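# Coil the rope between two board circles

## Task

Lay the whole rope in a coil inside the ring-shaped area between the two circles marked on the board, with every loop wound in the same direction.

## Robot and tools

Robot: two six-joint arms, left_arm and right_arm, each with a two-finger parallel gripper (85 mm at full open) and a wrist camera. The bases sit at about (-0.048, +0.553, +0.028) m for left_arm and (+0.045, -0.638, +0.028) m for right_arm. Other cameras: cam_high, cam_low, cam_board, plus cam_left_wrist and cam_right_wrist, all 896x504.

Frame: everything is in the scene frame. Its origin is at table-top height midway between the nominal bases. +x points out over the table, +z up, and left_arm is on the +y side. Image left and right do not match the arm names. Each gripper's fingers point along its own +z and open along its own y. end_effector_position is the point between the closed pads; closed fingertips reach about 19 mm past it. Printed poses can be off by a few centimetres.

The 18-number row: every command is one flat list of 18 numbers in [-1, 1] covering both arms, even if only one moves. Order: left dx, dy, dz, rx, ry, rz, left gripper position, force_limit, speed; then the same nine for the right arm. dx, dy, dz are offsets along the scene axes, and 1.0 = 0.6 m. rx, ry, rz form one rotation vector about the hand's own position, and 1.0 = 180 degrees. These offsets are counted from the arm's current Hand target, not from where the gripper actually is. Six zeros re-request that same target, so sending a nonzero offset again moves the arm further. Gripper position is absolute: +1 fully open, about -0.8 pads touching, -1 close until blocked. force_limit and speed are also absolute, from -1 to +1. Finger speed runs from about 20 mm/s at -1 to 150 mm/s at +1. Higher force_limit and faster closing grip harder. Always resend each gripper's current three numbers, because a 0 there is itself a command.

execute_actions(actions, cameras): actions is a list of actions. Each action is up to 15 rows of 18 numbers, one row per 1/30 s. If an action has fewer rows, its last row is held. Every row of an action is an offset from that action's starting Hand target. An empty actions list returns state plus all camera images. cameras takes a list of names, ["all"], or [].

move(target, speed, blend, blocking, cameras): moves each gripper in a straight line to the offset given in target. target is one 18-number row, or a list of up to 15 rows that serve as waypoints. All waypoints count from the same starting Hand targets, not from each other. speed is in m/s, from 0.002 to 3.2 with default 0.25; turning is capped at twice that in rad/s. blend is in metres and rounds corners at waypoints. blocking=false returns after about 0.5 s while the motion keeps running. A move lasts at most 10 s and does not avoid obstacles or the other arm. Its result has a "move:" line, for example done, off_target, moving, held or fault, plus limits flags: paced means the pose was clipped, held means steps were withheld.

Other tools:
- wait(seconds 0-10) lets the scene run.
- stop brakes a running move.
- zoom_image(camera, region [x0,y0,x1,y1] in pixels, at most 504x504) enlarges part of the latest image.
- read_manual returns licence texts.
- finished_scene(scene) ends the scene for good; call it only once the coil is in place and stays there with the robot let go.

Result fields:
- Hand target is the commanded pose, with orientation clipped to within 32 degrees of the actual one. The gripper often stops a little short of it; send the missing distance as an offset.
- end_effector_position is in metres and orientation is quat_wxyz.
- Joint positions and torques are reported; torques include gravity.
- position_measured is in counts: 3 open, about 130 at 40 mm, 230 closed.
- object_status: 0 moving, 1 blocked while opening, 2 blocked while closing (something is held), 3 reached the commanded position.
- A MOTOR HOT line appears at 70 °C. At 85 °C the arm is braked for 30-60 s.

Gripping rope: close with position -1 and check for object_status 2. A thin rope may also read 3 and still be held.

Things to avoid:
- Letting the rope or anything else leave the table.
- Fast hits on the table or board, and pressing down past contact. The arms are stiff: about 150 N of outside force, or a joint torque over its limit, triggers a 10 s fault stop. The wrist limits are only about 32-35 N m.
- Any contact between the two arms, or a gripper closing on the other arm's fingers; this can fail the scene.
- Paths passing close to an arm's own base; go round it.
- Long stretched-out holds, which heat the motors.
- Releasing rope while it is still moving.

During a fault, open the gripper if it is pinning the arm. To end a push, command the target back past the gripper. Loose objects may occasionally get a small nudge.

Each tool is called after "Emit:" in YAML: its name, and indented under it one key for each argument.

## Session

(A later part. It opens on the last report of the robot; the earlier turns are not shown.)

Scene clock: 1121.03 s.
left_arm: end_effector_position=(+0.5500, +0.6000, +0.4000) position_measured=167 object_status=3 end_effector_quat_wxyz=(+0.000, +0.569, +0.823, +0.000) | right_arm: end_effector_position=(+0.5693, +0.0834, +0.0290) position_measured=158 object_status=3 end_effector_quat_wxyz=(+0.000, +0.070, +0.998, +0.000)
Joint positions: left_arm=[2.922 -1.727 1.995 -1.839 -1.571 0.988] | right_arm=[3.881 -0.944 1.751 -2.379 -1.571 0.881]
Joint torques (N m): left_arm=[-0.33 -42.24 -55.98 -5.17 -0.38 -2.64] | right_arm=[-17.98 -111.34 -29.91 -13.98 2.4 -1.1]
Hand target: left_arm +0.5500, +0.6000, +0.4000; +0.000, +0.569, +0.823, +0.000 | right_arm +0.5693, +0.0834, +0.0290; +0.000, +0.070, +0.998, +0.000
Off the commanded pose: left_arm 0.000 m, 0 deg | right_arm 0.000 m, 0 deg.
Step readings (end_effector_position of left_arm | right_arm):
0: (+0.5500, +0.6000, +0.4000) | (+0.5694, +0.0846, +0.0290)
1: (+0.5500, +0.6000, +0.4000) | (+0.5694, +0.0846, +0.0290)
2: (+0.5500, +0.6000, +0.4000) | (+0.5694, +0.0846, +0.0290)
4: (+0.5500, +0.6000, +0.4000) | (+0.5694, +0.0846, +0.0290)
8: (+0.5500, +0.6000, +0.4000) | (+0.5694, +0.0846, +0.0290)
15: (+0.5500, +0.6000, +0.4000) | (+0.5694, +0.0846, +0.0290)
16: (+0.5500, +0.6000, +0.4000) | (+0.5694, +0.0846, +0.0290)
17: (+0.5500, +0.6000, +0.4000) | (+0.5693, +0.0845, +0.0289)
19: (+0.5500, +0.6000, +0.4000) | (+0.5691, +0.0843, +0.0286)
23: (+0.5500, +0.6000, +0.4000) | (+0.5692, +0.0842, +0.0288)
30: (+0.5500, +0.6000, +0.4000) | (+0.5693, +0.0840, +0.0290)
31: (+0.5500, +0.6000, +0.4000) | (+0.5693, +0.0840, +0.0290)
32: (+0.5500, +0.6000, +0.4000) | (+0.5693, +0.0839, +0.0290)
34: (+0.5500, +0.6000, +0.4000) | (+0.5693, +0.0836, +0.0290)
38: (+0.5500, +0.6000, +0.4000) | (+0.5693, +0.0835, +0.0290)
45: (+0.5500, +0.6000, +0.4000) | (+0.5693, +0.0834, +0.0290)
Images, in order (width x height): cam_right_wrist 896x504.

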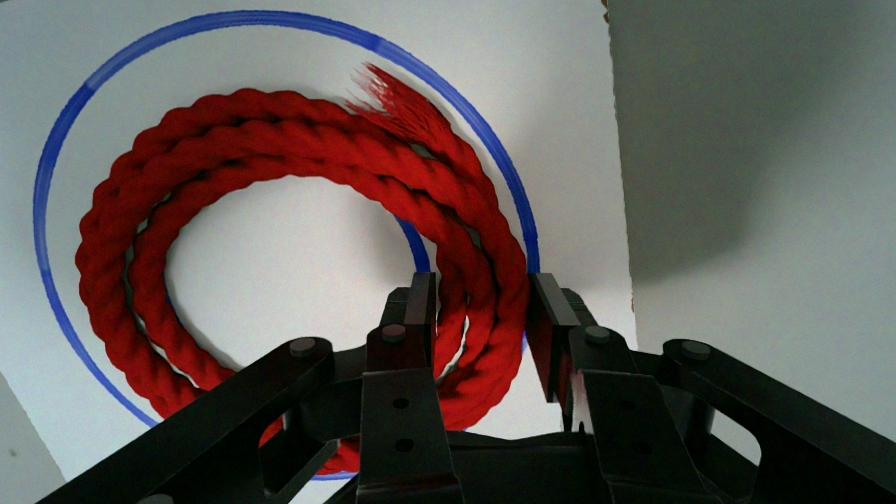

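Emit:
execute_actions:
  actions:
    - [[0,0,0,0,0,0,-0.3,-1,0,0,0,0,0,0,0,0.1,-1,-1]]
    - [[0,0,0,0,0,0,-0.3,-1,0,0,0,0,0,0,0,0.1,-1,-1]]

Emit:
move:
  target:
    - [0,0,0,0,0,0,-0.3,-1,0,0,0,0.08333,0,0,0,0.1,-1,-1]
    - [0,0,0,0,0,0,-0.3,-1,0,0.0225,-0.104,0.36833,0,0,0,0.1,-1,-1]
  speed: [0.04,0.15]
  blend: [0.005,0]
  cameras: ["cam_right_wrist","cam_board"]

Emit:
zoom_image:
  camera: "cam_right_wrist"
  region: [330, 20, 610, 270]

Emit:
zoom_image:
  camera: "cam_board"
  region: [340, 170, 550, 360]

Scene clock: 1124.33 s.
left_arm: end_effector_position=(+0.5500, +0.6000, +0.4000) position_measured=167 object_status=3 end_effector_quat_wxyz=(+0.000, +0.569, +0.823, +0.000) | right_arm: end_effector_position=(+0.5693, +0.0834, +0.0290) position_measured=117 object_status=3 end_effector_quat_wxyz=(+0.000, +0.070, +0.998, +0.000)
Joint positions: left_arm=[2.922 -1.727 1.995 -1.839 -1.571 0.988] | right_arm=[3.881 -0.944 1.751 -2.379 -1.571 0.881]
Joint torques (N m): left_arm=[1.02 -43.47 -57.08 -5.39 -0.34 -2.57] | right_arm=[-16.88 -110.68 -29.77 -13.96 2.39 -1.33]
Hand target: left_arm +0.5500, +0.6000, +0.4000; +0.000, +0.569, +0.823, +0.000 | right_arm +0.5693, +0.0834, +0.0290; +0.000, +0.070, +0.998, +0.000
Off the commanded pose: left_arm 0.000 m, 0 deg | right_arm 0.000 m, 0 deg.
Step readings (end_effector_position of left_arm | right_arm):
0: (+0.5500, +0.6000, +0.4000) | (+0.5693, +0.0834, +0.0290)
1: (+0.5500, +0.6000, +0.4000) | (+0.5693, +0.0834, +0.0290)
2: (+0.5500, +0.6000, +0.4000) | (+0.5693, +0.0834, +0.0290)
4: (+0.5500, +0.6000, +0.4000) | (+0.5693, +0.0834, +0.0290)
8: (+0.5500, +0.6000, +0.4000) | (+0.5693, +0.0834, +0.0290)
15: (+0.5500, +0.6000, +0.4000) | (+0.5693, +0.0834, +0.0290)
16: (+0.5500, +0.6000, +0.4000) | (+0.5693, +0.0834, +0.0290)
17: (+0.5500, +0.6000, +0.4000) | (+0.5693, +0.0834, +0.0290)
19: (+0.5500, +0.6000, +0.4000) | (+0.5693, +0.0834, +0.0290)
23: (+0.5500, +0.6000, +0.4000) | (+0.5693, +0.0834, +0.0290)
30: (+0.5500, +0.6000, +0.4000) | (+0.5693, +0.0834, +0.0290)

Scene clock: 1127.27 s.
left_arm: end_effector_position=(+0.5500, +0.6000, +0.4000) position_measured=167 object_status=3 end_effector_quat_wxyz=(+0.000, +0.569, +0.823, +0.000) | right_arm: end_effector_position=(+0.5827, +0.0211, +0.2498) position_measured=117 object_status=3 end_effector_quat_wxyz=(+0.000, +0.070, +0.998, +0.000)
Joint positions: left_arm=[2.922 -1.727 1.995 -1.839 -1.571 0.988] | right_arm=[3.816 -1.22 1.716 -2.067 -1.571 0.815]
Joint torques (N m): left_arm=[0.43 -41.1 -57.24 -5.51 -0.28 -2.9] | right_arm=[-15.76 -96.22 -54.94 -0.63 2.44 -1.86]
Hand target: left_arm +0.5500, +0.6000, +0.4000; +0.000, +0.569, +0.823, +0.000 | right_arm +0.5828, +0.0210, +0.2500; +0.000, +0.070, +0.998, +0.000
Off the commanded pose: left_arm 0.000 m, 0 deg | right_arm 0.000 m, 0 deg.
move: done
Images, in order (width x height): cam_board 896x504, cam_right_wrist 896x504.

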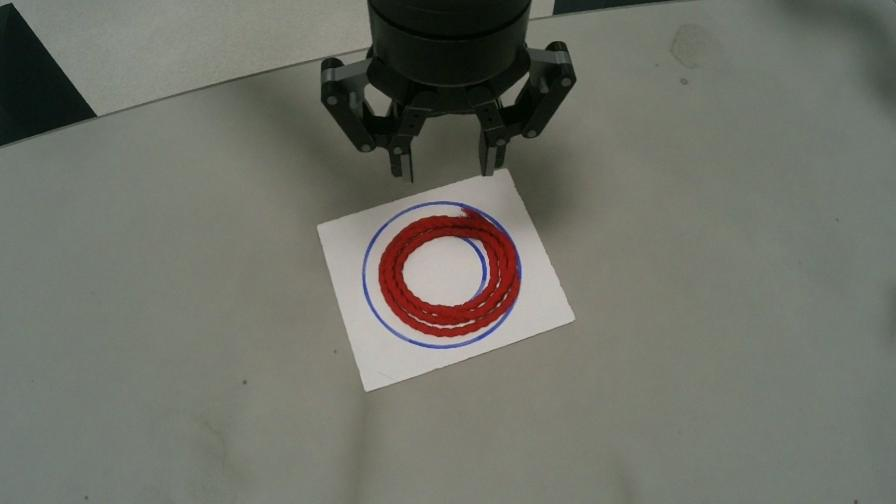

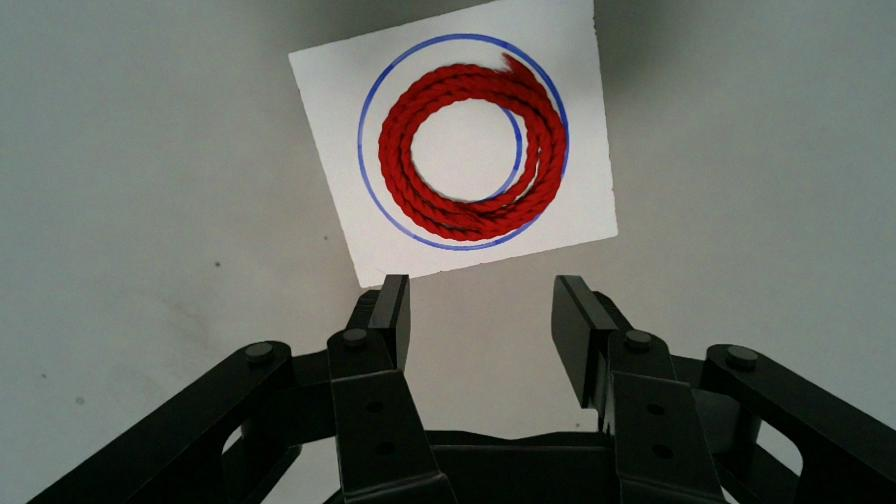

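Scaled by 1.800 from the camera's 896x504 image, which has a finer 1280x720 frame.

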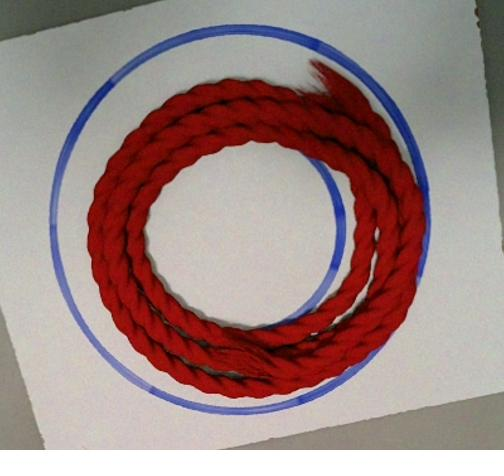

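Scaled by 2.400 from the camera's 896x504 image, which has a finer 1280x720 frame.

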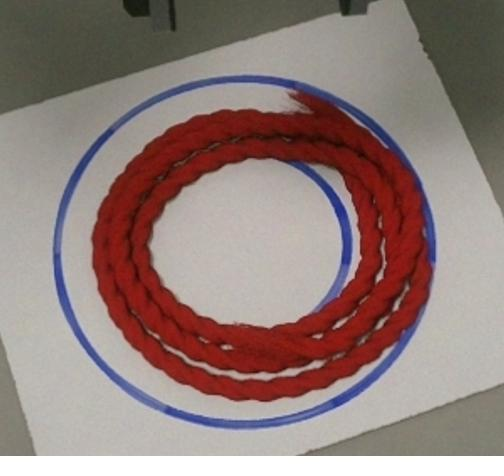

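Emit:
move:
  target:
    - [0,0,0,0,0,0,-0.3,-1,0,-0.02333,0.097,-0.25,0,0,0,0.35,-1,0]
    - [0,0,0,0,0,0,-0.3,-1,0,-0.02333,0.097,-0.36833,0,0,0,0.35,-1,0]
  speed: [0.2,0.06]
  cameras: ["cam_right_wrist"]

Scene clock: 1134.67 s.
left_arm: end_effector_position=(+0.5500, +0.6000, +0.4000) position_measured=167 object_status=3 end_effector_quat_wxyz=(+0.000, +0.569, +0.823, +0.000) | right_arm: end_effector_position=(+0.5688, +0.0792, +0.0292) position_measured=85 object_status=3 end_effector_quat_wxyz=(+0.000, +0.070, +0.998, +0.000)
Joint positions: left_arm=[2.922 -1.727 1.995 -1.839 -1.571 0.988] | right_arm=[3.878 -0.948 1.76 -2.383 -1.571 0.878]
Joint torques (N m): left_arm=[-0.71 -41.39 -58.37 -5.51 -0.48 -2.93] | right_arm=[30.51 -75.49 -30.22 -14.13 0.24 1.68]
Hand target: left_arm +0.5500, +0.6000, +0.4000; +0.000, +0.569, +0.823, +0.000 | right_arm +0.5688, +0.0792, +0.0290; +0.000, +0.070, +0.998, +0.000
Off the commanded pose: left_arm 0.000 m, 0 deg | right_arm 0.000 m, 0 deg.
move: done
Images, in order (width x height): cam_right_wrist 896x504.

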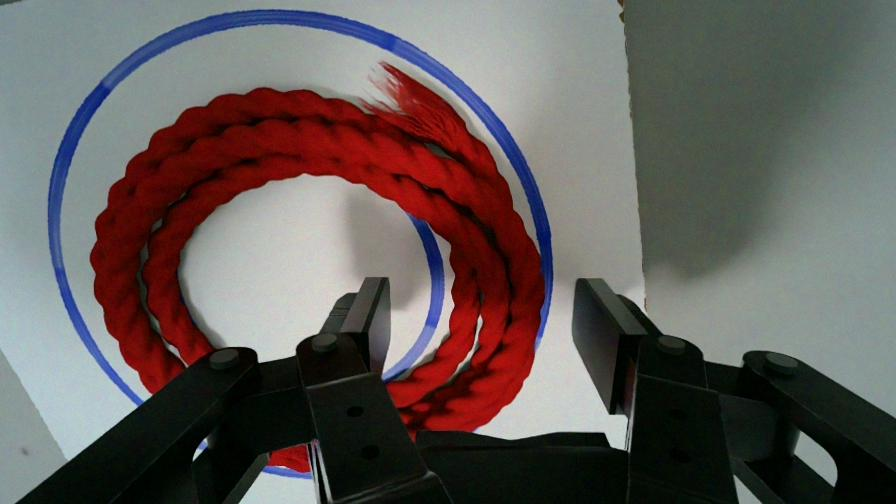

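Emit:
execute_actions:
  actions:
    - [[0,0,0,0,0,0,-0.3,-1,0,0.0003,0.0025,0,0,0,0,-0.21,-1,-1]]
    - [[0,0,0,0,0,0,-0.3,-1,0,0,0,0,0,0,0,-0.21,-1,-1]]
    - [[0,0,0,0,0,0,-0.3,-1,0,0,0,0,0,0,0,-0.21,-1,-1]]
  cameras: ["cam_right_wrist"]

Scene clock: 1137.73 s.
left_arm: end_effector_position=(+0.5500, +0.6000, +0.4000) position_measured=167 object_status=3 end_effector_quat_wxyz=(+0.000, +0.569, +0.823, +0.000) | right_arm: end_effector_position=(+0.5689, +0.0807, +0.0290) position_measured=155 object_status=3 end_effector_quat_wxyz=(+0.000, +0.070, +0.998, +0.000)
Joint positions: left_arm=[2.922 -1.727 1.995 -1.839 -1.571 0.988] | right_arm=[3.879 -0.947 1.757 -2.381 -1.571 0.879]
Joint torques (N m): left_arm=[1.53 -42.47 -56.6 -5.02 -0.65 -3.11] | right_arm=[30.99 -73.9 -46.07 -0.3 1.02 1.74]
Hand target: left_arm +0.5500, +0.6000, +0.4000; +0.000, +0.569, +0.823, +0.000 | right_arm +0.5689, +0.0807, +0.0290; +0.000, +0.070, +0.998, +0.000
Off the commanded pose: left_arm 0.000 m, 0 deg | right_arm 0.000 m, 0 deg.
Step readings (end_effector_position of left_arm | right_arm):
0: (+0.5500, +0.6000, +0.4000) | (+0.5688, +0.0792, +0.0290)
1: (+0.5500, +0.6000, +0.4000) | (+0.5687, +0.0792, +0.0290)
2: (+0.5500, +0.6000, +0.4000) | (+0.5687, +0.0794, +0.0289)
4: (+0.5500, +0.6000, +0.4000) | (+0.5689, +0.0802, +0.0289)
8: (+0.5500, +0.6000, +0.4000) | (+0.5689, +0.0806, +0.0290)
15: (+0.5500, +0.6000, +0.4000) | (+0.5689, +0.0807, +0.0290)
16: (+0.5500, +0.6000, +0.4000) | (+0.5689, +0.0807, +0.0290)
17: (+0.5500, +0.6000, +0.4000) | (+0.5689, +0.0807, +0.0290)
19: (+0.5500, +0.6000, +0.4000) | (+0.5689, +0.0807, +0.0290)
23: (+0.5500, +0.6000, +0.4000) | (+0.5689, +0.0807, +0.0290)
30: (+0.5500, +0.6000, +0.4000) | (+0.5689, +0.0807, +0.0290)
31: (+0.5500, +0.6000, +0.4000) | (+0.5689, +0.0807, +0.0290)
32: (+0.5500, +0.6000, +0.4000) | (+0.5689, +0.0807, +0.0290)
34: (+0.5500, +0.6000, +0.4000) | (+0.5689, +0.0807, +0.0290)
38: (+0.5500, +0.6000, +0.4000) | (+0.5689, +0.0807, +0.0290)
45: (+0.5500, +0.6000, +0.4000) | (+0.5689, +0.0807, +0.0290)
Images, in order (width x height): cam_right_wrist 896x504.

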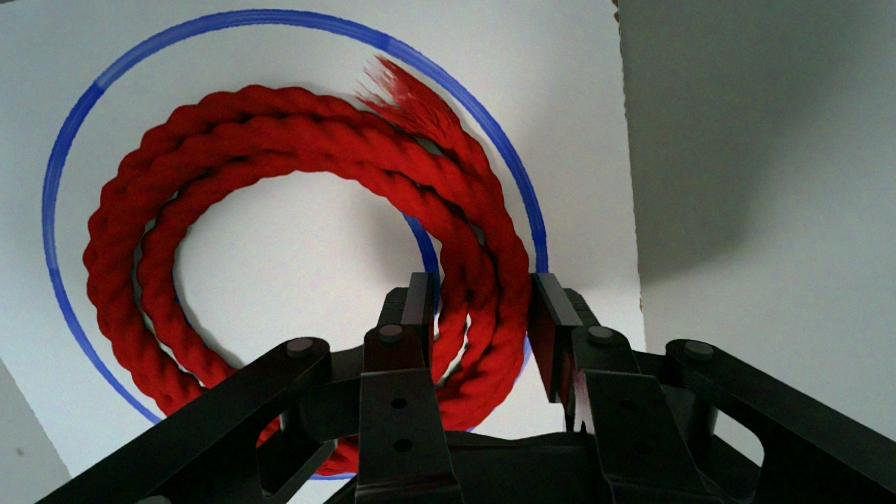

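Emit:
execute_actions:
  actions:
    - [[0,0,0,0,0,0,-0.3,-1,0,-0.0002,-0.0018,0,0,0,0,-0.21,-1,-1]]
    - [[0,0,0,0,0,0,-0.3,-1,0,0,0,0,0,0,0,0.1,-1,-1]]
    - [[0,0,0,0,0,0,-0.3,-1,0,0,0,0,0,0,0,0.1,-1,-1]]

Emit:
move:
  target:
    - [0,0,0,0,0,0,-0.3,-1,0,0,0,0.08333,0,0,0,0.1,-1,-1]
    - [0,0,0,0,0,0,-0.3,-1,0,0.0225,-0.098,0.36833,0,0,0,0.1,-1,-1]
  speed: [0.04,0.15]
  blend: [0.005,0]
  cameras: ["cam_right_wrist","cam_board"]

Emit:
zoom_image:
  camera: "cam_right_wrist"
  region: [330, 20, 610, 270]

Emit:
zoom_image:
  camera: "cam_board"
  region: [340, 170, 550, 360]

Scene clock: 1141.90 s.
left_arm: end_effector_position=(+0.5500, +0.6000, +0.4000) position_measured=167 object_status=3 end_effector_quat_wxyz=(+0.000, +0.569, +0.823, +0.000) | right_arm: end_effector_position=(+0.5688, +0.0796, +0.0290) position_measured=117 object_status=3 end_effector_quat_wxyz=(+0.000, +0.070, +0.998, +0.000)
Joint positions: left_arm=[2.922 -1.727 1.995 -1.839 -1.571 0.988] | right_arm=[3.879 -0.948 1.759 -2.382 -1.571 0.878]
Joint torques (N m): left_arm=[1.86 -41.17 -56.13 -5.03 -0.51 -2.89] | right_arm=[-17.31 -110.82 -29.44 -13.84 1.76 -1.16]
Hand target: left_arm +0.5500, +0.6000, +0.4000; +0.000, +0.569, +0.823, +0.000 | right_arm +0.5688, +0.0796, +0.0290; +0.000, +0.070, +0.998, +0.000
Off the commanded pose: left_arm 0.000 m, 0 deg | right_arm 0.000 m, 0 deg.
Step readings (end_effector_position of left_arm | right_arm):
0: (+0.5500, +0.6000, +0.4000) | (+0.5689, +0.0807, +0.0290)
1: (+0.5500, +0.6000, +0.4000) | (+0.5689, +0.0807, +0.0290)
2: (+0.5500, +0.6000, +0.4000) | (+0.5688, +0.0806, +0.0289)
4: (+0.5500, +0.6000, +0.4000) | (+0.5685, +0.0802, +0.0287)
8: (+0.5500, +0.6000, +0.4000) | (+0.5686, +0.0798, +0.0289)
15: (+0.5500, +0.6000, +0.4000) | (+0.5688, +0.0797, +0.0290)
16: (+0.5500, +0.6000, +0.4000) | (+0.5688, +0.0797, +0.0290)
17: (+0.5500, +0.6000, +0.4000) | (+0.5688, +0.0796, +0.0290)
19: (+0.5500, +0.6000, +0.4000) | (+0.5688, +0.0796, +0.0290)
23: (+0.5500, +0.6000, +0.4000) | (+0.5688, +0.0796, +0.0290)
30: (+0.5500, +0.6000, +0.4000) | (+0.5688, +0.0796, +0.0290)
31: (+0.5500, +0.6000, +0.4000) | (+0.5688, +0.0796, +0.0290)
32: (+0.5500, +0.6000, +0.4000) | (+0.5688, +0.0796, +0.0290)
34: (+0.5500, +0.6000, +0.4000) | (+0.5688, +0.0796, +0.0290)
38: (+0.5500, +0.6000, +0.4000) | (+0.5688, +0.0796, +0.0290)
45: (+0.5500, +0.6000, +0.4000) | (+0.5688, +0.0796, +0.0290)

Scene clock: 1144.83 s.
left_arm: end_effector_position=(+0.5500, +0.6000, +0.4000) position_measured=167 object_status=3 end_effector_quat_wxyz=(+0.000, +0.569, +0.823, +0.000) | right_arm: end_effector_position=(+0.5823, +0.0209, +0.2499) position_measured=117 object_status=3 end_effector_quat_wxyz=(+0.000, +0.070, +0.998, +0.000)
Joint positions: left_arm=[2.922 -1.727 1.995 -1.839 -1.571 0.988] | right_arm=[3.816 -1.221 1.717 -2.067 -1.571 0.816]
Joint torques (N m): left_arm=[0.72 -44.08 -56.25 -5.04 -0.29 -3.11] | right_arm=[-17.73 -95.36 -55.76 -0.31 2.33 -2.13]
Hand target: left_arm +0.5500, +0.6000, +0.4000; +0.000, +0.569, +0.823, +0.000 | right_arm +0.5823, +0.0208, +0.2500; +0.000, +0.070, +0.998, +0.000
Off the commanded pose: left_arm 0.000 m, 0 deg | right_arm 0.000 m, 0 deg.
move: done
Images, in order (width x height): cam_board 896x504, cam_right_wrist 896x504.

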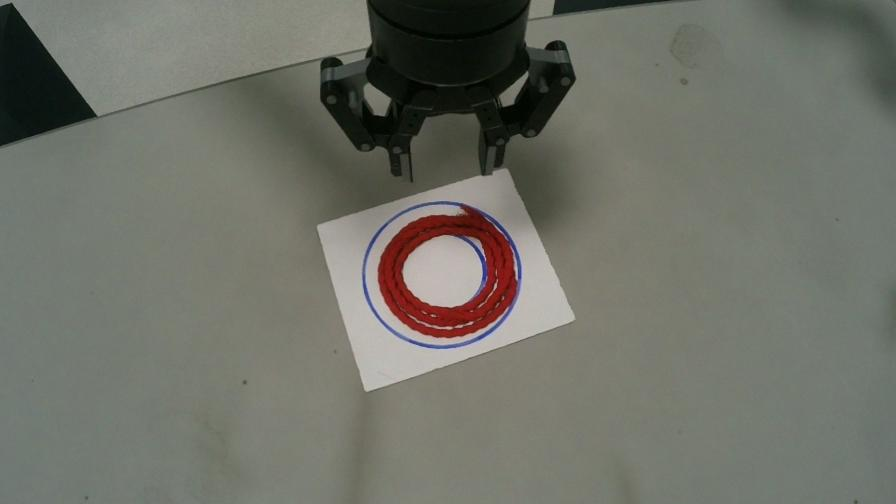

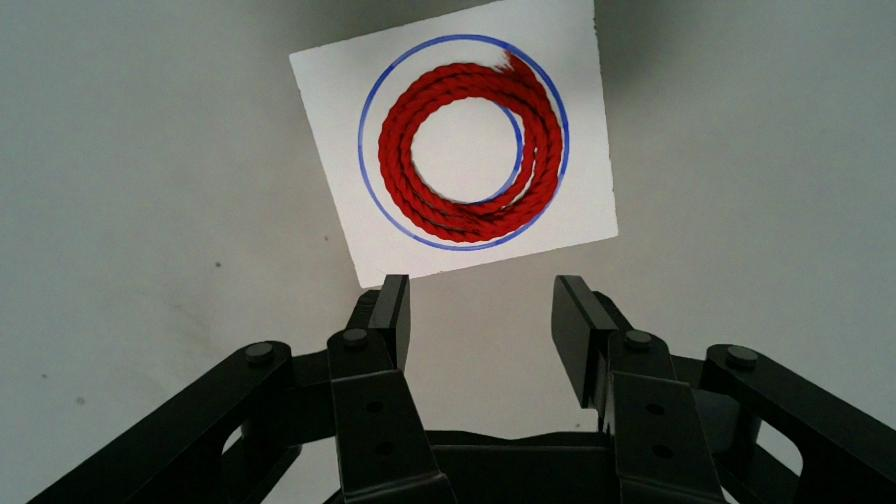

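Scaled by 1.800 from the camera's 896x504 image, which has a finer 1280x720 frame.

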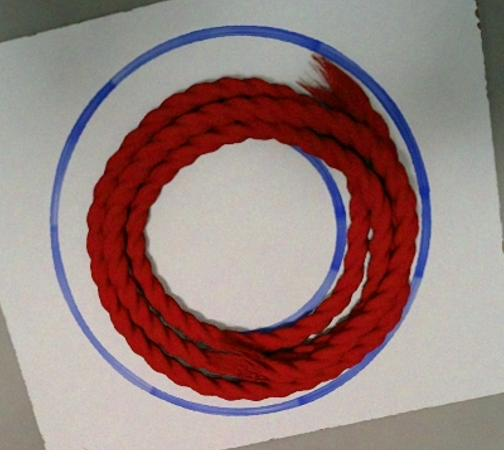

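Scaled by 2.400 from the camera's 896x504 image, which has a finer 1280x720 frame.

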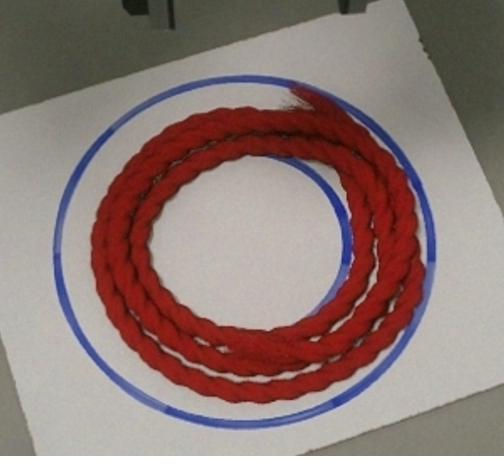

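Emit:
move:
  target:
    - [0,0,0,0,0,0,-0.3,-1,0,-0.0495,-0.10167,-0.25,0,0,0,0.35,-1,0]
    - [0,0,0,0,0,0,-0.3,-1,0,-0.0495,-0.10167,-0.31667,0,0,0,0.35,-1,0]
  speed: [0.2,0.06]
  cameras: ["cam_right_wrist"]

Scene clock: 1153.70 s.
left_arm: end_effector_position=(+0.5500, +0.6000, +0.4000) position_measured=167 object_status=3 end_effector_quat_wxyz=(+0.000, +0.569, +0.823, +0.000) | right_arm: end_effector_position=(+0.5526, -0.0402, +0.0601) position_measured=85 object_status=3 end_effector_quat_wxyz=(+0.000, +0.070, +0.998, +0.000)
Joint positions: left_arm=[2.922 -1.727 1.995 -1.839 -1.571 0.988] | right_arm=[3.778 -1.108 1.972 -2.435 -1.571 0.778]
Joint torques (N m): left_arm=[-0.64 -45.34 -57.27 -4.95 -0.44 -2.69] | right_arm=[-14.33 -57.73 -27.91 -13.49 2.39 -1.77]
Hand target: left_arm +0.5500, +0.6000, +0.4000; +0.000, +0.569, +0.823, +0.000 | right_arm +0.5526, -0.0402, +0.0600; +0.000, +0.070, +0.998, +0.000
Off the commanded pose: left_arm 0.000 m, 0 deg | right_arm 0.000 m, 0 deg.
move: done
Images, in order (width x height): cam_right_wrist 896x504.

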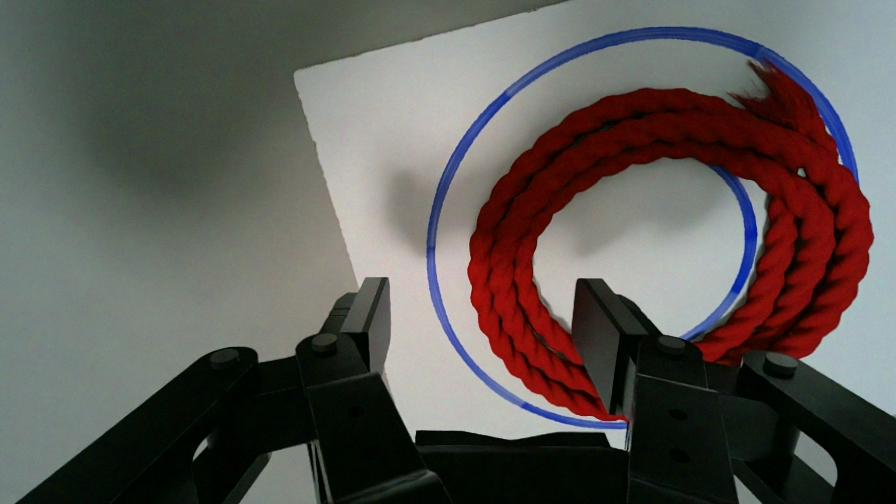

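Emit:
move:
  target: [0,0,0,0,0,0,-0.3,-1,0,0,0,-0.05167,0,0,0,0.35,-1,0]
  speed: 0.05

Emit:
execute_actions:
  actions:
    - [[0,0,0,0,0,0,-0.3,-1,0,0,0,0,0,0,0,-0.17,-1,-1]]
    - [[0,0,0,0,0,0,-0.3,-1,0,0,0,0,0,0,0,-0.17,-1,-1]]
    - [[0,0,0,0,0,0,-0.3,-1,0,0,0,0,0,0,0,-0.17,-1,-1]]
  cameras: ["cam_right_wrist"]

Scene clock: 1156.53 s.
left_arm: end_effector_position=(+0.5500, +0.6000, +0.4000) position_measured=167 object_status=3 end_effector_quat_wxyz=(+0.000, +0.569, +0.823, +0.000) | right_arm: end_effector_position=(+0.5526, -0.0402, +0.0291) position_measured=85 object_status=3 end_effector_quat_wxyz=(+0.000, +0.070, +0.998, +0.000)
Joint positions: left_arm=[2.922 -1.727 1.995 -1.839 -1.571 0.988] | right_arm=[3.778 -1.066 1.981 -2.487 -1.571 0.778]
Joint torques (N m): left_arm=[1.23 -44.95 -57.2 -4.82 -0.5 -2.77] | right_arm=[4.56 -58.44 -25.98 -13.76 2.29 -0.17]
Hand target: left_arm +0.5500, +0.6000, +0.4000; +0.000, +0.569, +0.823, +0.000 | right_arm +0.5526, -0.0402, +0.0290; +0.000, +0.070, +0.998, +0.000
Off the commanded pose: left_arm 0.000 m, 0 deg | right_arm 0.000 m, 0 deg.
move: done

Scene clock: 1158.23 s.
left_arm: end_effector_position=(+0.5500, +0.6000, +0.4000) position_measured=167 object_status=3 end_effector_quat_wxyz=(+0.000, +0.569, +0.823, +0.000) | right_arm: end_effector_position=(+0.5526, -0.0402, +0.0290) position_measured=150 object_status=3 end_effector_quat_wxyz=(+0.000, +0.070, +0.998, +0.000)
Joint positions: left_arm=[2.922 -1.727 1.995 -1.839 -1.571 0.988] | right_arm=[3.778 -1.066 1.981 -2.487 -1.571 0.778]
Joint torques (N m): left_arm=[0.18 -41.23 -56.68 -5.02 -0.12 -2.8] | right_arm=[18.42 -59.73 -25.74 -13.72 2.21 -0.06]
Hand target: left_arm +0.5500, +0.6000, +0.4000; +0.000, +0.569, +0.823, +0.000 | right_arm +0.5526, -0.0402, +0.0290; +0.000, +0.070, +0.998, +0.000
Off the commanded pose: left_arm 0.000 m, 0 deg | right_arm 0.000 m, 0 deg.
Step readings (end_effector_position of left_arm | right_arm):
0: (+0.5500, +0.6000, +0.4000) | (+0.5526, -0.0402, +0.0291)
1: (+0.5500, +0.6000, +0.4000) | (+0.5526, -0.0402, +0.0291)
2: (+0.5500, +0.6000, +0.4000) | (+0.5526, -0.0402, +0.0291)
4: (+0.5500, +0.6000, +0.4000) | (+0.5526, -0.0402, +0.0290)
8: (+0.5500, +0.6000, +0.4000) | (+0.5526, -0.0402, +0.0290)
15: (+0.5500, +0.6000, +0.4000) | (+0.5526, -0.0402, +0.0290)
16: (+0.5500, +0.6000, +0.4000) | (+0.5526, -0.0402, +0.0290)
17: (+0.5500, +0.6000, +0.4000) | (+0.5526, -0.0402, +0.0290)
19: (+0.5500, +0.6000, +0.4000) | (+0.5526, -0.0402, +0.0290)
23: (+0.5500, +0.6000, +0.4000) | (+0.5526, -0.0402, +0.0290)
30: (+0.5500, +0.6000, +0.4000) | (+0.5526, -0.0402, +0.0290)
31: (+0.5500, +0.6000, +0.4000) | (+0.5526, -0.0402, +0.0290)
32: (+0.5500, +0.6000, +0.4000) | (+0.5526, -0.0402, +0.0290)
34: (+0.5500, +0.6000, +0.4000) | (+0.5526, -0.0402, +0.0290)
38: (+0.5500, +0.6000, +0.4000) | (+0.5526, -0.0402, +0.0290)
45: (+0.5500, +0.6000, +0.4000) | (+0.5526, -0.0402, +0.0290)
Images, in order (width x height): cam_right_wrist 896x504.

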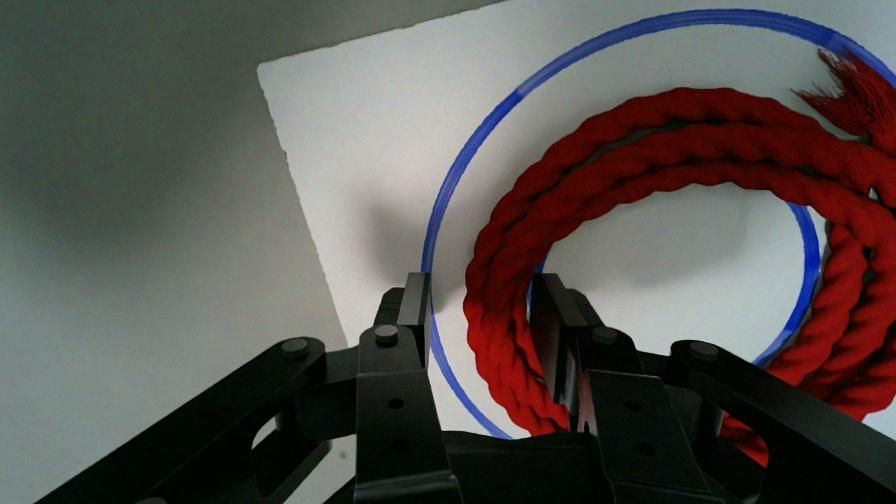

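Emit:
execute_actions:
  actions:
    - [[0,0,0,0,0,0,-0.3,-1,0,0,0,0,0,0,0,0.1,-1,-1]]
    - [[0,0,0,0,0,0,-0.3,-1,0,0,0,0,0,0,0,0.1,-1,-1]]

Emit:
move:
  target:
    - [0,0,0,0,0,0,-0.3,-1,0,0,0,0.08333,0,0,0,0.1,-1,-1]
    - [0,0,0,0,0,0,-0.3,-1,0,0.0495,0.1,0.36833,0,0,0,0.1,-1,-1]
  speed: [0.04,0.15]
  blend: [0.005,0]
  cameras: ["cam_right_wrist","cam_board"]

Emit:
zoom_image:
  camera: "cam_right_wrist"
  region: [330, 20, 610, 270]

Emit:
zoom_image:
  camera: "cam_board"
  region: [340, 170, 550, 360]

Scene clock: 1162.40 s.
left_arm: end_effector_position=(+0.5500, +0.6000, +0.4000) position_measured=167 object_status=3 end_effector_quat_wxyz=(+0.000, +0.569, +0.823, +0.000) | right_arm: end_effector_position=(+0.5526, -0.0402, +0.0290) position_measured=117 object_status=3 end_effector_quat_wxyz=(+0.000, +0.070, +0.998, +0.000)
Joint positions: left_arm=[2.922 -1.727 1.995 -1.839 -1.571 0.988] | right_arm=[3.778 -1.066 1.981 -2.487 -1.571 0.778]
Joint torques (N m): left_arm=[-0.67 -45.18 -55.89 -4.72 -0.26 -3.56] | right_arm=[26.37 -59.82 -25.93 -12.3 2.23 0.35]
Hand target: left_arm +0.5500, +0.6000, +0.4000; +0.000, +0.569, +0.823, +0.000 | right_arm +0.5526, -0.0402, +0.0290; +0.000, +0.070, +0.998, +0.000
Off the commanded pose: left_arm 0.000 m, 0 deg | right_arm 0.000 m, 0 deg.
Step readings (end_effector_position of left_arm | right_arm):
0: (+0.5500, +0.6000, +0.4000) | (+0.5526, -0.0402, +0.0290)
1: (+0.5500, +0.6000, +0.4000) | (+0.5526, -0.0402, +0.0290)
2: (+0.5500, +0.6000, +0.4000) | (+0.5526, -0.0402, +0.0290)
4: (+0.5500, +0.6000, +0.4000) | (+0.5526, -0.0402, +0.0290)
8: (+0.5500, +0.6000, +0.4000) | (+0.5526, -0.0402, +0.0290)
15: (+0.5500, +0.6000, +0.4000) | (+0.5526, -0.0402, +0.0290)
16: (+0.5500, +0.6000, +0.4000) | (+0.5526, -0.0402, +0.0290)
17: (+0.5500, +0.6000, +0.4000) | (+0.5526, -0.0402, +0.0290)
19: (+0.5500, +0.6000, +0.4000) | (+0.5526, -0.0402, +0.0290)
23: (+0.5500, +0.6000, +0.4000) | (+0.5526, -0.0402, +0.0290)
30: (+0.5500, +0.6000, +0.4000) | (+0.5526, -0.0402, +0.0290)

Scene clock: 1165.37 s.
left_arm: end_effector_position=(+0.5500, +0.6000, +0.4000) position_measured=167 object_status=3 end_effector_quat_wxyz=(+0.000, +0.569, +0.823, +0.000) | right_arm: end_effector_position=(+0.5823, +0.0198, +0.2499) position_measured=117 object_status=3 end_effector_quat_wxyz=(+0.000, +0.070, +0.998, +0.000)
Joint positions: left_arm=[2.922 -1.727 1.995 -1.839 -1.571 0.988] | right_arm=[3.815 -1.222 1.718 -2.067 -1.571 0.815]
Joint torques (N m): left_arm=[-1.24 -44.27 -56.64 -4.66 -0.54 -3.06] | right_arm=[31.24 -97.86 -56.59 -0.18 0.13 1.73]
Hand target: left_arm +0.5500, +0.6000, +0.4000; +0.000, +0.569, +0.823, +0.000 | right_arm +0.5823, +0.0198, +0.2500; +0.000, +0.070, +0.998, +0.000
Off the commanded pose: left_arm 0.000 m, 0 deg | right_arm 0.000 m, 0 deg.
move: done
Images, in order (width x height): cam_board 896x504, cam_right_wrist 896x504.

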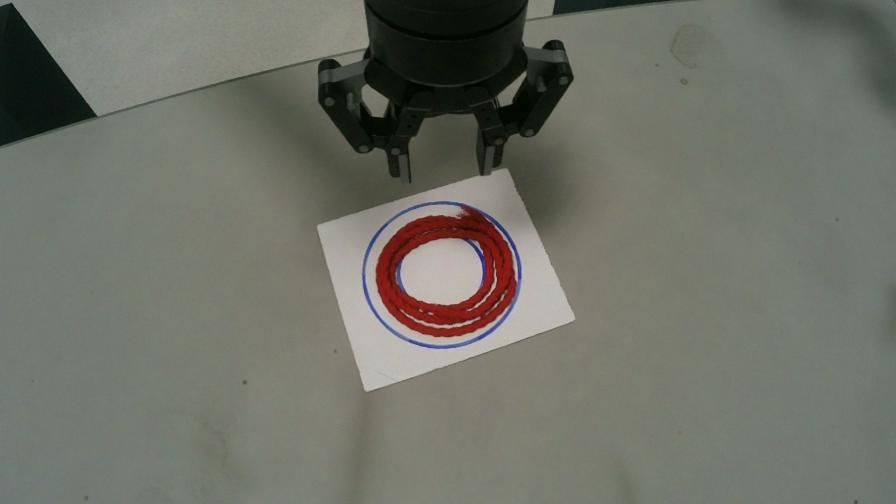

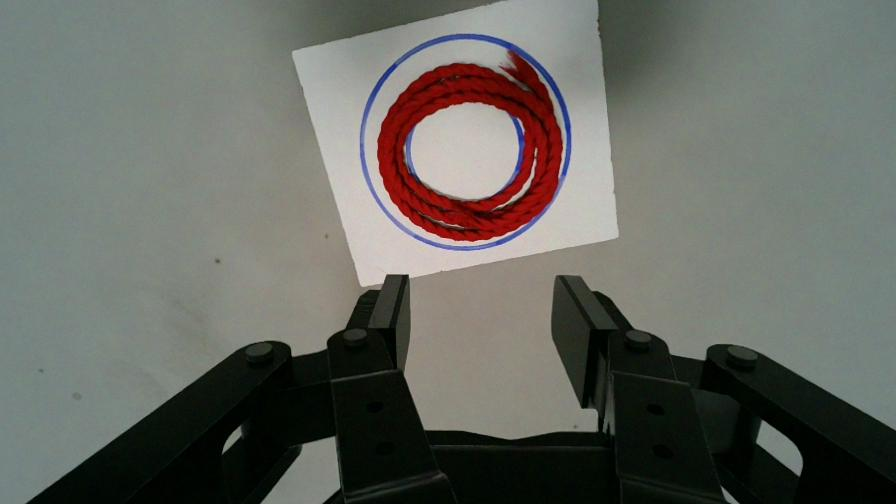

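Scaled by 1.800 from the camera's 896x504 image, which has a finer 1280x720 frame.

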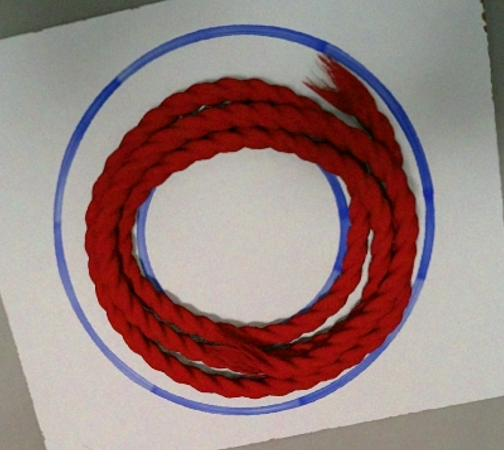

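Scaled by 2.400 from the camera's 896x504 image, which has a finer 1280x720 frame.

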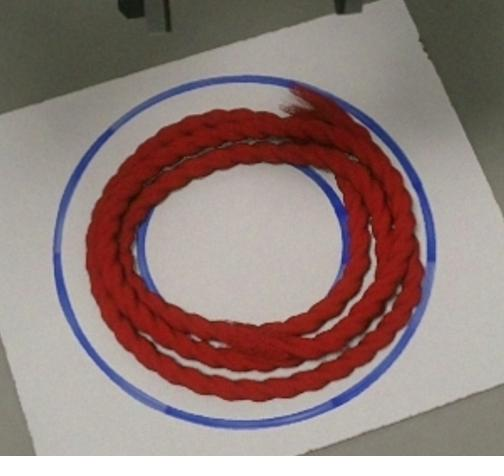

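Emit:
move:
  target:
    - [0,0,0,0,0,0,-0.3,-1,0,-0.14033,0.0145,-0.25,0,0,-0.5,0.55,-1,0]
    - [0,0,0,0,0,0,-0.3,-1,0,-0.14033,0.0145,-0.31667,0,0,-0.5,0.55,-1,0]
  speed: [0.3,0.06]
  cameras: ["cam_right_wrist"]

Scene clock: 1177.70 s.
left_arm: end_effector_position=(+0.5500, +0.6000, +0.4000) position_measured=167 object_status=3 end_effector_quat_wxyz=(+0.000, +0.569, +0.823, +0.000) | right_arm: end_effector_position=(+0.4981, +0.0285, +0.0601) position_measured=59 object_status=3 end_effector_quat_wxyz=(+0.000, +0.755, +0.656, +0.000)
Joint positions: left_arm=[2.922 -1.727 1.995 -1.839 -1.571 0.988] | right_arm=[3.891 -1.083 1.926 -2.414 -1.571 2.462]
Joint torques (N m): left_arm=[-0.31 -41.32 -55.85 -4.91 -0.33 -2.84] | right_arm=[29.81 -63.26 -28.91 -13.98 0.1 1.62]
Hand target: left_arm +0.5500, +0.6000, +0.4000; +0.000, +0.569, +0.823, +0.000 | right_arm +0.4981, +0.0285, +0.0600; +0.000, +0.755, +0.656, +0.000
Off the commanded pose: left_arm 0.000 m, 0 deg | right_arm 0.000 m, 0 deg.
move: done
Images, in order (width x height): cam_right_wrist 896x504.

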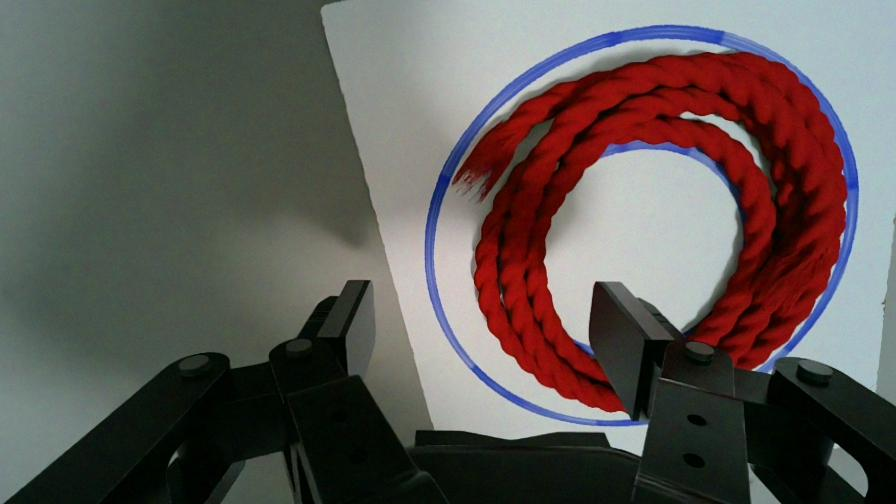

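Emit:
move:
  target: [0,0,0,0,0,0,-0.3,-1,0,0,0,-0.05167,0,0,0,0.55,-1,0]
  speed: 0.05

Emit:
execute_actions:
  actions:
    - [[0,0,0,0,0,0,-0.3,-1,0,0,0,0,0,0,0,-0.09,-1,-1]]
    - [[0,0,0,0,0,0,-0.3,-1,0,0,0,0,0,0,0,-0.09,-1,-1]]
    - [[0,0,0,0,0,0,-0.3,-1,0,0,0,0,0,0,0,-0.09,-1,-1]]
  cameras: ["cam_right_wrist"]

Scene clock: 1180.47 s.
left_arm: end_effector_position=(+0.5500, +0.6000, +0.4000) position_measured=167 object_status=3 end_effector_quat_wxyz=(+0.000, +0.569, +0.823, +0.000) | right_arm: end_effector_position=(+0.4981, +0.0285, +0.0291) position_measured=59 object_status=3 end_effector_quat_wxyz=(+0.000, +0.755, +0.656, +0.000)
Joint positions: left_arm=[2.922 -1.727 1.995 -1.839 -1.571 0.988] | right_arm=[3.891 -1.042 1.936 -2.465 -1.571 2.462]
Joint torques (N m): left_arm=[-1.57 -42.83 -56.27 -4.99 -0.37 -2.52] | right_arm=[27.36 -63.8 -26.32 -14.07 0.61 1.16]
Hand target: left_arm +0.5500, +0.6000, +0.4000; +0.000, +0.569, +0.823, +0.000 | right_arm +0.4981, +0.0285, +0.0290; +0.000, +0.755, +0.656, +0.000
Off the commanded pose: left_arm 0.000 m, 0 deg | right_arm 0.000 m, 0 deg.
move: done

Scene clock: 1182.27 s.
left_arm: end_effector_position=(+0.5500, +0.6000, +0.4000) position_measured=167 object_status=3 end_effector_quat_wxyz=(+0.000, +0.569, +0.823, +0.000) | right_arm: end_effector_position=(+0.4981, +0.0285, +0.0290) position_measured=140 object_status=0 end_effector_quat_wxyz=(+0.000, +0.755, +0.656, +0.000)
Joint positions: left_arm=[2.922 -1.727 1.995 -1.839 -1.571 0.988] | right_arm=[3.891 -1.041 1.936 -2.465 -1.571 2.462]
Joint torques (N m): left_arm=[0.33 -42.53 -57.73 -5.23 -0.46 -2.58] | right_arm=[23.29 -62.94 -26.72 -13.9 1.06 1.29]
Hand target: left_arm +0.5500, +0.6000, +0.4000; +0.000, +0.569, +0.823, +0.000 | right_arm +0.4981, +0.0285, +0.0290; +0.000, +0.755, +0.656, +0.000
Off the commanded pose: left_arm 0.000 m, 0 deg | right_arm 0.000 m, 0 deg.
Step readings (end_effector_position of left_arm | right_arm):
0: (+0.5500, +0.6000, +0.4000) | (+0.4981, +0.0285, +0.0291)
1: (+0.5500, +0.6000, +0.4000) | (+0.4981, +0.0285, +0.0291)
2: (+0.5500, +0.6000, +0.4000) | (+0.4981, +0.0285, +0.0290)
4: (+0.5500, +0.6000, +0.4000) | (+0.4981, +0.0285, +0.0290)
8: (+0.5500, +0.6000, +0.4000) | (+0.4981, +0.0285, +0.0290)
15: (+0.5500, +0.6000, +0.4000) | (+0.4981, +0.0285, +0.0290)
16: (+0.5500, +0.6000, +0.4000) | (+0.4981, +0.0285, +0.0290)
17: (+0.5500, +0.6000, +0.4000) | (+0.4981, +0.0285, +0.0290)
19: (+0.5500, +0.6000, +0.4000) | (+0.4981, +0.0285, +0.0290)
23: (+0.5500, +0.6000, +0.4000) | (+0.4981, +0.0285, +0.0290)
30: (+0.5500, +0.6000, +0.4000) | (+0.4981, +0.0285, +0.0290)
31: (+0.5500, +0.6000, +0.4000) | (+0.4981, +0.0285, +0.0290)
32: (+0.5500, +0.6000, +0.4000) | (+0.4981, +0.0285, +0.0290)
34: (+0.5500, +0.6000, +0.4000) | (+0.4981, +0.0285, +0.0290)
38: (+0.5500, +0.6000, +0.4000) | (+0.4981, +0.0285, +0.0290)
45: (+0.5500, +0.6000, +0.4000) | (+0.4981, +0.0285, +0.0290)
Images, in order (width x height): cam_right_wrist 896x504.

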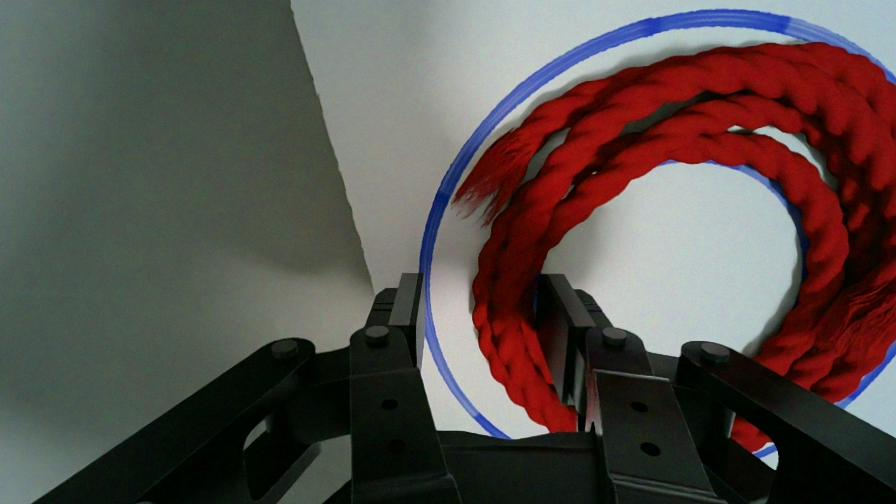

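Emit:
execute_actions:
  actions:
    - [[0,0,0,0,0,0,-0.3,-1,0,0,0,0,0,0,0,-0.1,-1,-1]]
    - [[0,0,0,0,0,0,-0.3,-1,0,0,0,0,0,0,0,0.2,-1,-1]]
    - [[0,0,0,0,0,0,-0.3,-1,0,0,0,0,0,0,0,0.2,-1,-1]]

Emit:
move:
  target:
    - [0,0,0,0,0,0,-0.3,-1,0,0,0,0.08333,0,0,0,0.2,-1,-1]
    - [0,0,0,0,0,0,-0.3,-1,0,0.10167,-0.05,0.36833,0,0,0,0.2,-1,-1]
  speed: [0.04,0.15]
  blend: [0.005,0]
  cameras: ["cam_right_wrist","cam_board"]

Emit:
zoom_image:
  camera: "cam_right_wrist"
  region: [330, 20, 610, 270]

Emit:
zoom_image:
  camera: "cam_board"
  region: [340, 170, 550, 360]

Scene clock: 1186.43 s.
left_arm: end_effector_position=(+0.5500, +0.6000, +0.4000) position_measured=167 object_status=3 end_effector_quat_wxyz=(+0.000, +0.569, +0.823, +0.000) | right_arm: end_effector_position=(+0.4981, +0.0285, +0.0290) position_measured=104 object_status=3 end_effector_quat_wxyz=(+0.000, +0.755, +0.656, +0.000)
Joint positions: left_arm=[2.922 -1.727 1.995 -1.839 -1.571 0.988] | right_arm=[3.891 -1.041 1.936 -2.465 -1.571 2.462]
Joint torques (N m): left_arm=[-0.32 -44.14 -55.38 -5.19 -0.39 -2.77] | right_arm=[17.78 -62.32 -27.06 -12.65 1.7 1.17]
Hand target: left_arm +0.5500, +0.6000, +0.4000; +0.000, +0.569, +0.823, +0.000 | right_arm +0.4981, +0.0285, +0.0290; +0.000, +0.755, +0.656, +0.000
Off the commanded pose: left_arm 0.000 m, 0 deg | right_arm 0.000 m, 0 deg.
Step readings (end_effector_position of left_arm | right_arm):
0: (+0.5500, +0.6000, +0.4000) | (+0.4981, +0.0285, +0.0290)
1: (+0.5500, +0.6000, +0.4000) | (+0.4981, +0.0285, +0.0290)
2: (+0.5500, +0.6000, +0.4000) | (+0.4981, +0.0285, +0.0290)
4: (+0.5500, +0.6000, +0.4000) | (+0.4981, +0.0285, +0.0290)
8: (+0.5500, +0.6000, +0.4000) | (+0.4981, +0.0285, +0.0290)
15: (+0.5500, +0.6000, +0.4000) | (+0.4981, +0.0285, +0.0290)
16: (+0.5500, +0.6000, +0.4000) | (+0.4981, +0.0285, +0.0290)
17: (+0.5500, +0.6000, +0.4000) | (+0.4981, +0.0285, +0.0290)
19: (+0.5500, +0.6000, +0.4000) | (+0.4981, +0.0285, +0.0290)
23: (+0.5500, +0.6000, +0.4000) | (+0.4981, +0.0285, +0.0290)
30: (+0.5500, +0.6000, +0.4000) | (+0.4981, +0.0285, +0.0290)
31: (+0.5500, +0.6000, +0.4000) | (+0.4981, +0.0285, +0.0290)
32: (+0.5500, +0.6000, +0.4000) | (+0.4981, +0.0285, +0.0290)
34: (+0.5500, +0.6000, +0.4000) | (+0.4981, +0.0285, +0.0290)
38: (+0.5500, +0.6000, +0.4000) | (+0.4981, +0.0285, +0.0290)
45: (+0.5500, +0.6000, +0.4000) | (+0.4981, +0.0285, +0.0290)

Scene clock: 1189.40 s.
left_arm: end_effector_position=(+0.5500, +0.6000, +0.4000) position_measured=167 object_status=3 end_effector_quat_wxyz=(+0.000, +0.569, +0.823, +0.000) | right_arm: end_effector_position=(+0.5591, -0.0015, +0.2499) position_measured=104 object_status=3 end_effector_quat_wxyz=(+0.000, +0.755, +0.656, +0.000)
Joint positions: left_arm=[2.922 -1.727 1.995 -1.839 -1.571 0.988] | right_arm=[3.812 -1.268 1.782 -2.084 -1.571 2.383]
Joint torques (N m): left_arm=[-4.14 -43.84 -55.24 -4.74 -0.5 -2.83] | right_arm=[-17.29 -92.11 -54.74 -0.24 1.94 -2.13]
Hand target: left_arm +0.5500, +0.6000, +0.4000; +0.000, +0.569, +0.823, +0.000 | right_arm +0.5591, -0.0015, +0.2500; +0.000, +0.755, +0.656, +0.000
Off the commanded pose: left_arm 0.000 m, 0 deg | right_arm 0.000 m, 0 deg.
move: done
Images, in order (width x height): cam_board 896x504, cam_right_wrist 896x504.

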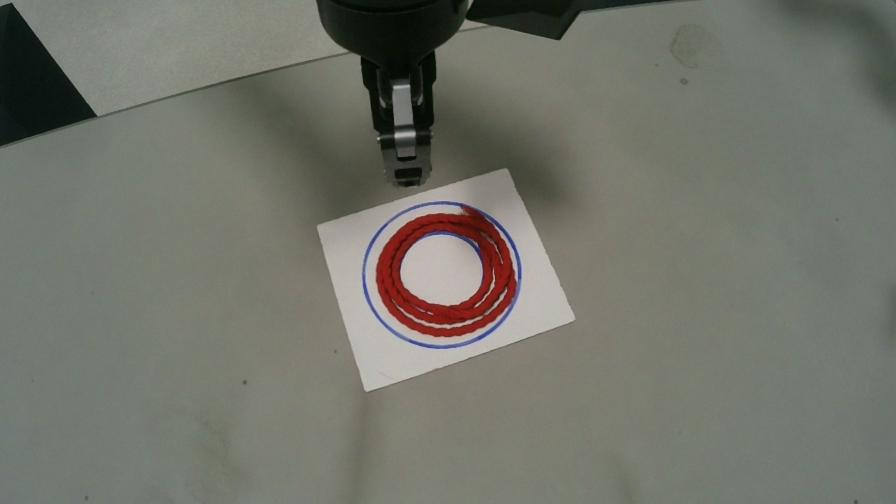

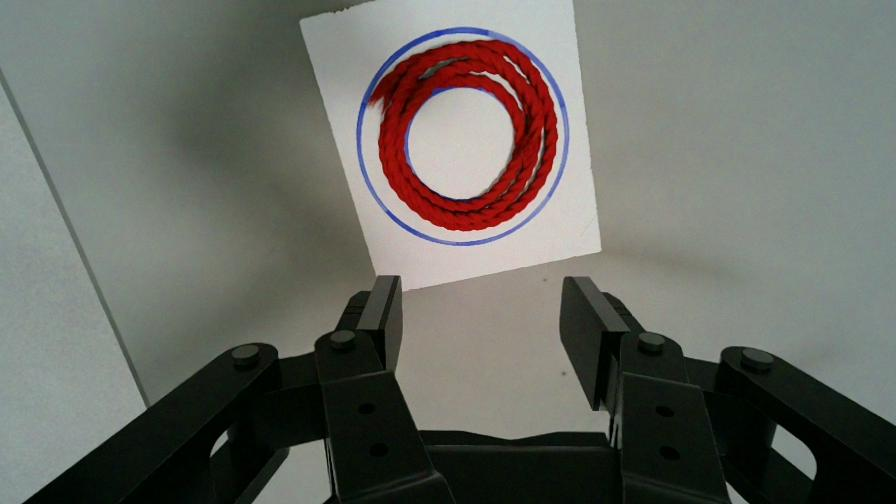

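Scaled by 1.800 from the camera's 896x504 image, which has a finer 1280x720 frame.

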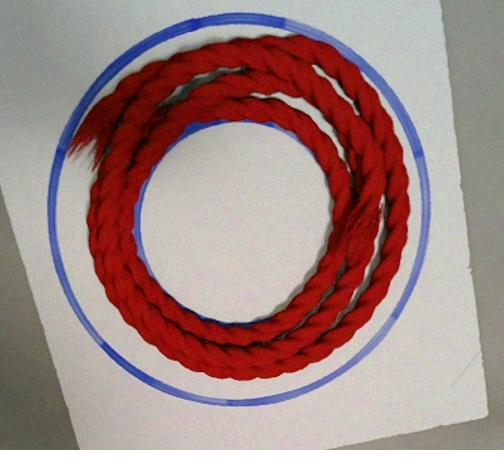

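Scaled by 2.400 from the camera's 896x504 image, which has a finer 1280x720 frame.

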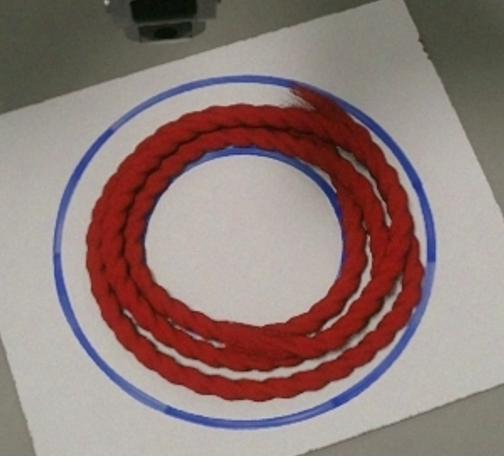

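Emit:
move:
  target:
    - [0,0,0,0,0,0,-0.3,-1,0,0.108,0.02067,-0.25,0,0,0,0.55,-1,0]
    - [0,0,0,0,0,0,-0.3,-1,0,0.108,0.02067,-0.31667,0,0,0,0.55,-1,0]
  speed: [0.2,0.06]
  cameras: ["cam_right_wrist"]

Scene clock: 1196.90 s.
left_arm: end_effector_position=(+0.5500, +0.6000, +0.4000) position_measured=167 object_status=3 end_effector_quat_wxyz=(+0.000, +0.569, +0.823, +0.000) | right_arm: end_effector_position=(+0.6239, +0.0109, +0.0601) position_measured=59 object_status=3 end_effector_quat_wxyz=(+0.000, +0.755, +0.656, +0.000)
Joint positions: left_arm=[2.922 -1.727 1.995 -1.839 -1.571 0.988] | right_arm=[3.776 -1.007 1.791 -2.355 -1.571 2.347]
Joint torques (N m): left_arm=[-3.66 -43.25 -55 -4.87 -0.39 -2.99] | right_arm=[-15.3 -69.94 -31.13 -13.98 2.38 -1.95]
Hand target: left_arm +0.5500, +0.6000, +0.4000; +0.000, +0.569, +0.823, +0.000 | right_arm +0.6239, +0.0109, +0.0600; +0.000, +0.755, +0.656, +0.000
Off the commanded pose: left_arm 0.000 m, 0 deg | right_arm 0.000 m, 0 deg.
move: done
Images, in order (width x height): cam_right_wrist 896x504.

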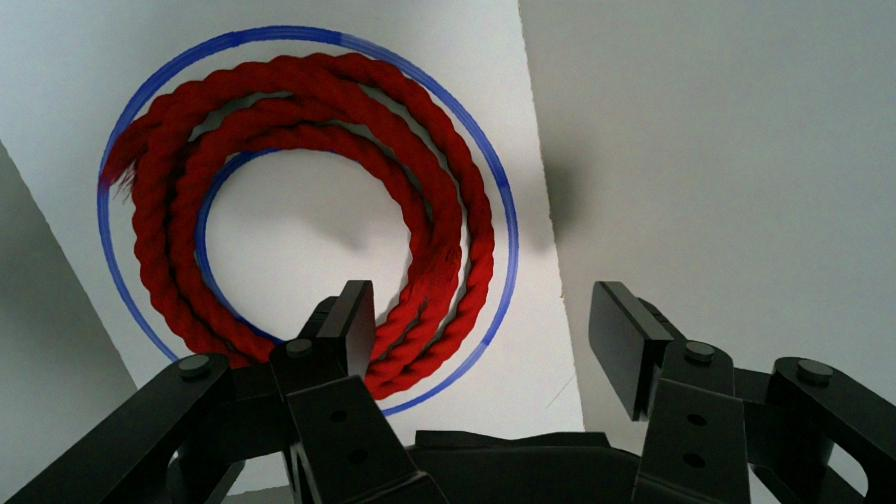

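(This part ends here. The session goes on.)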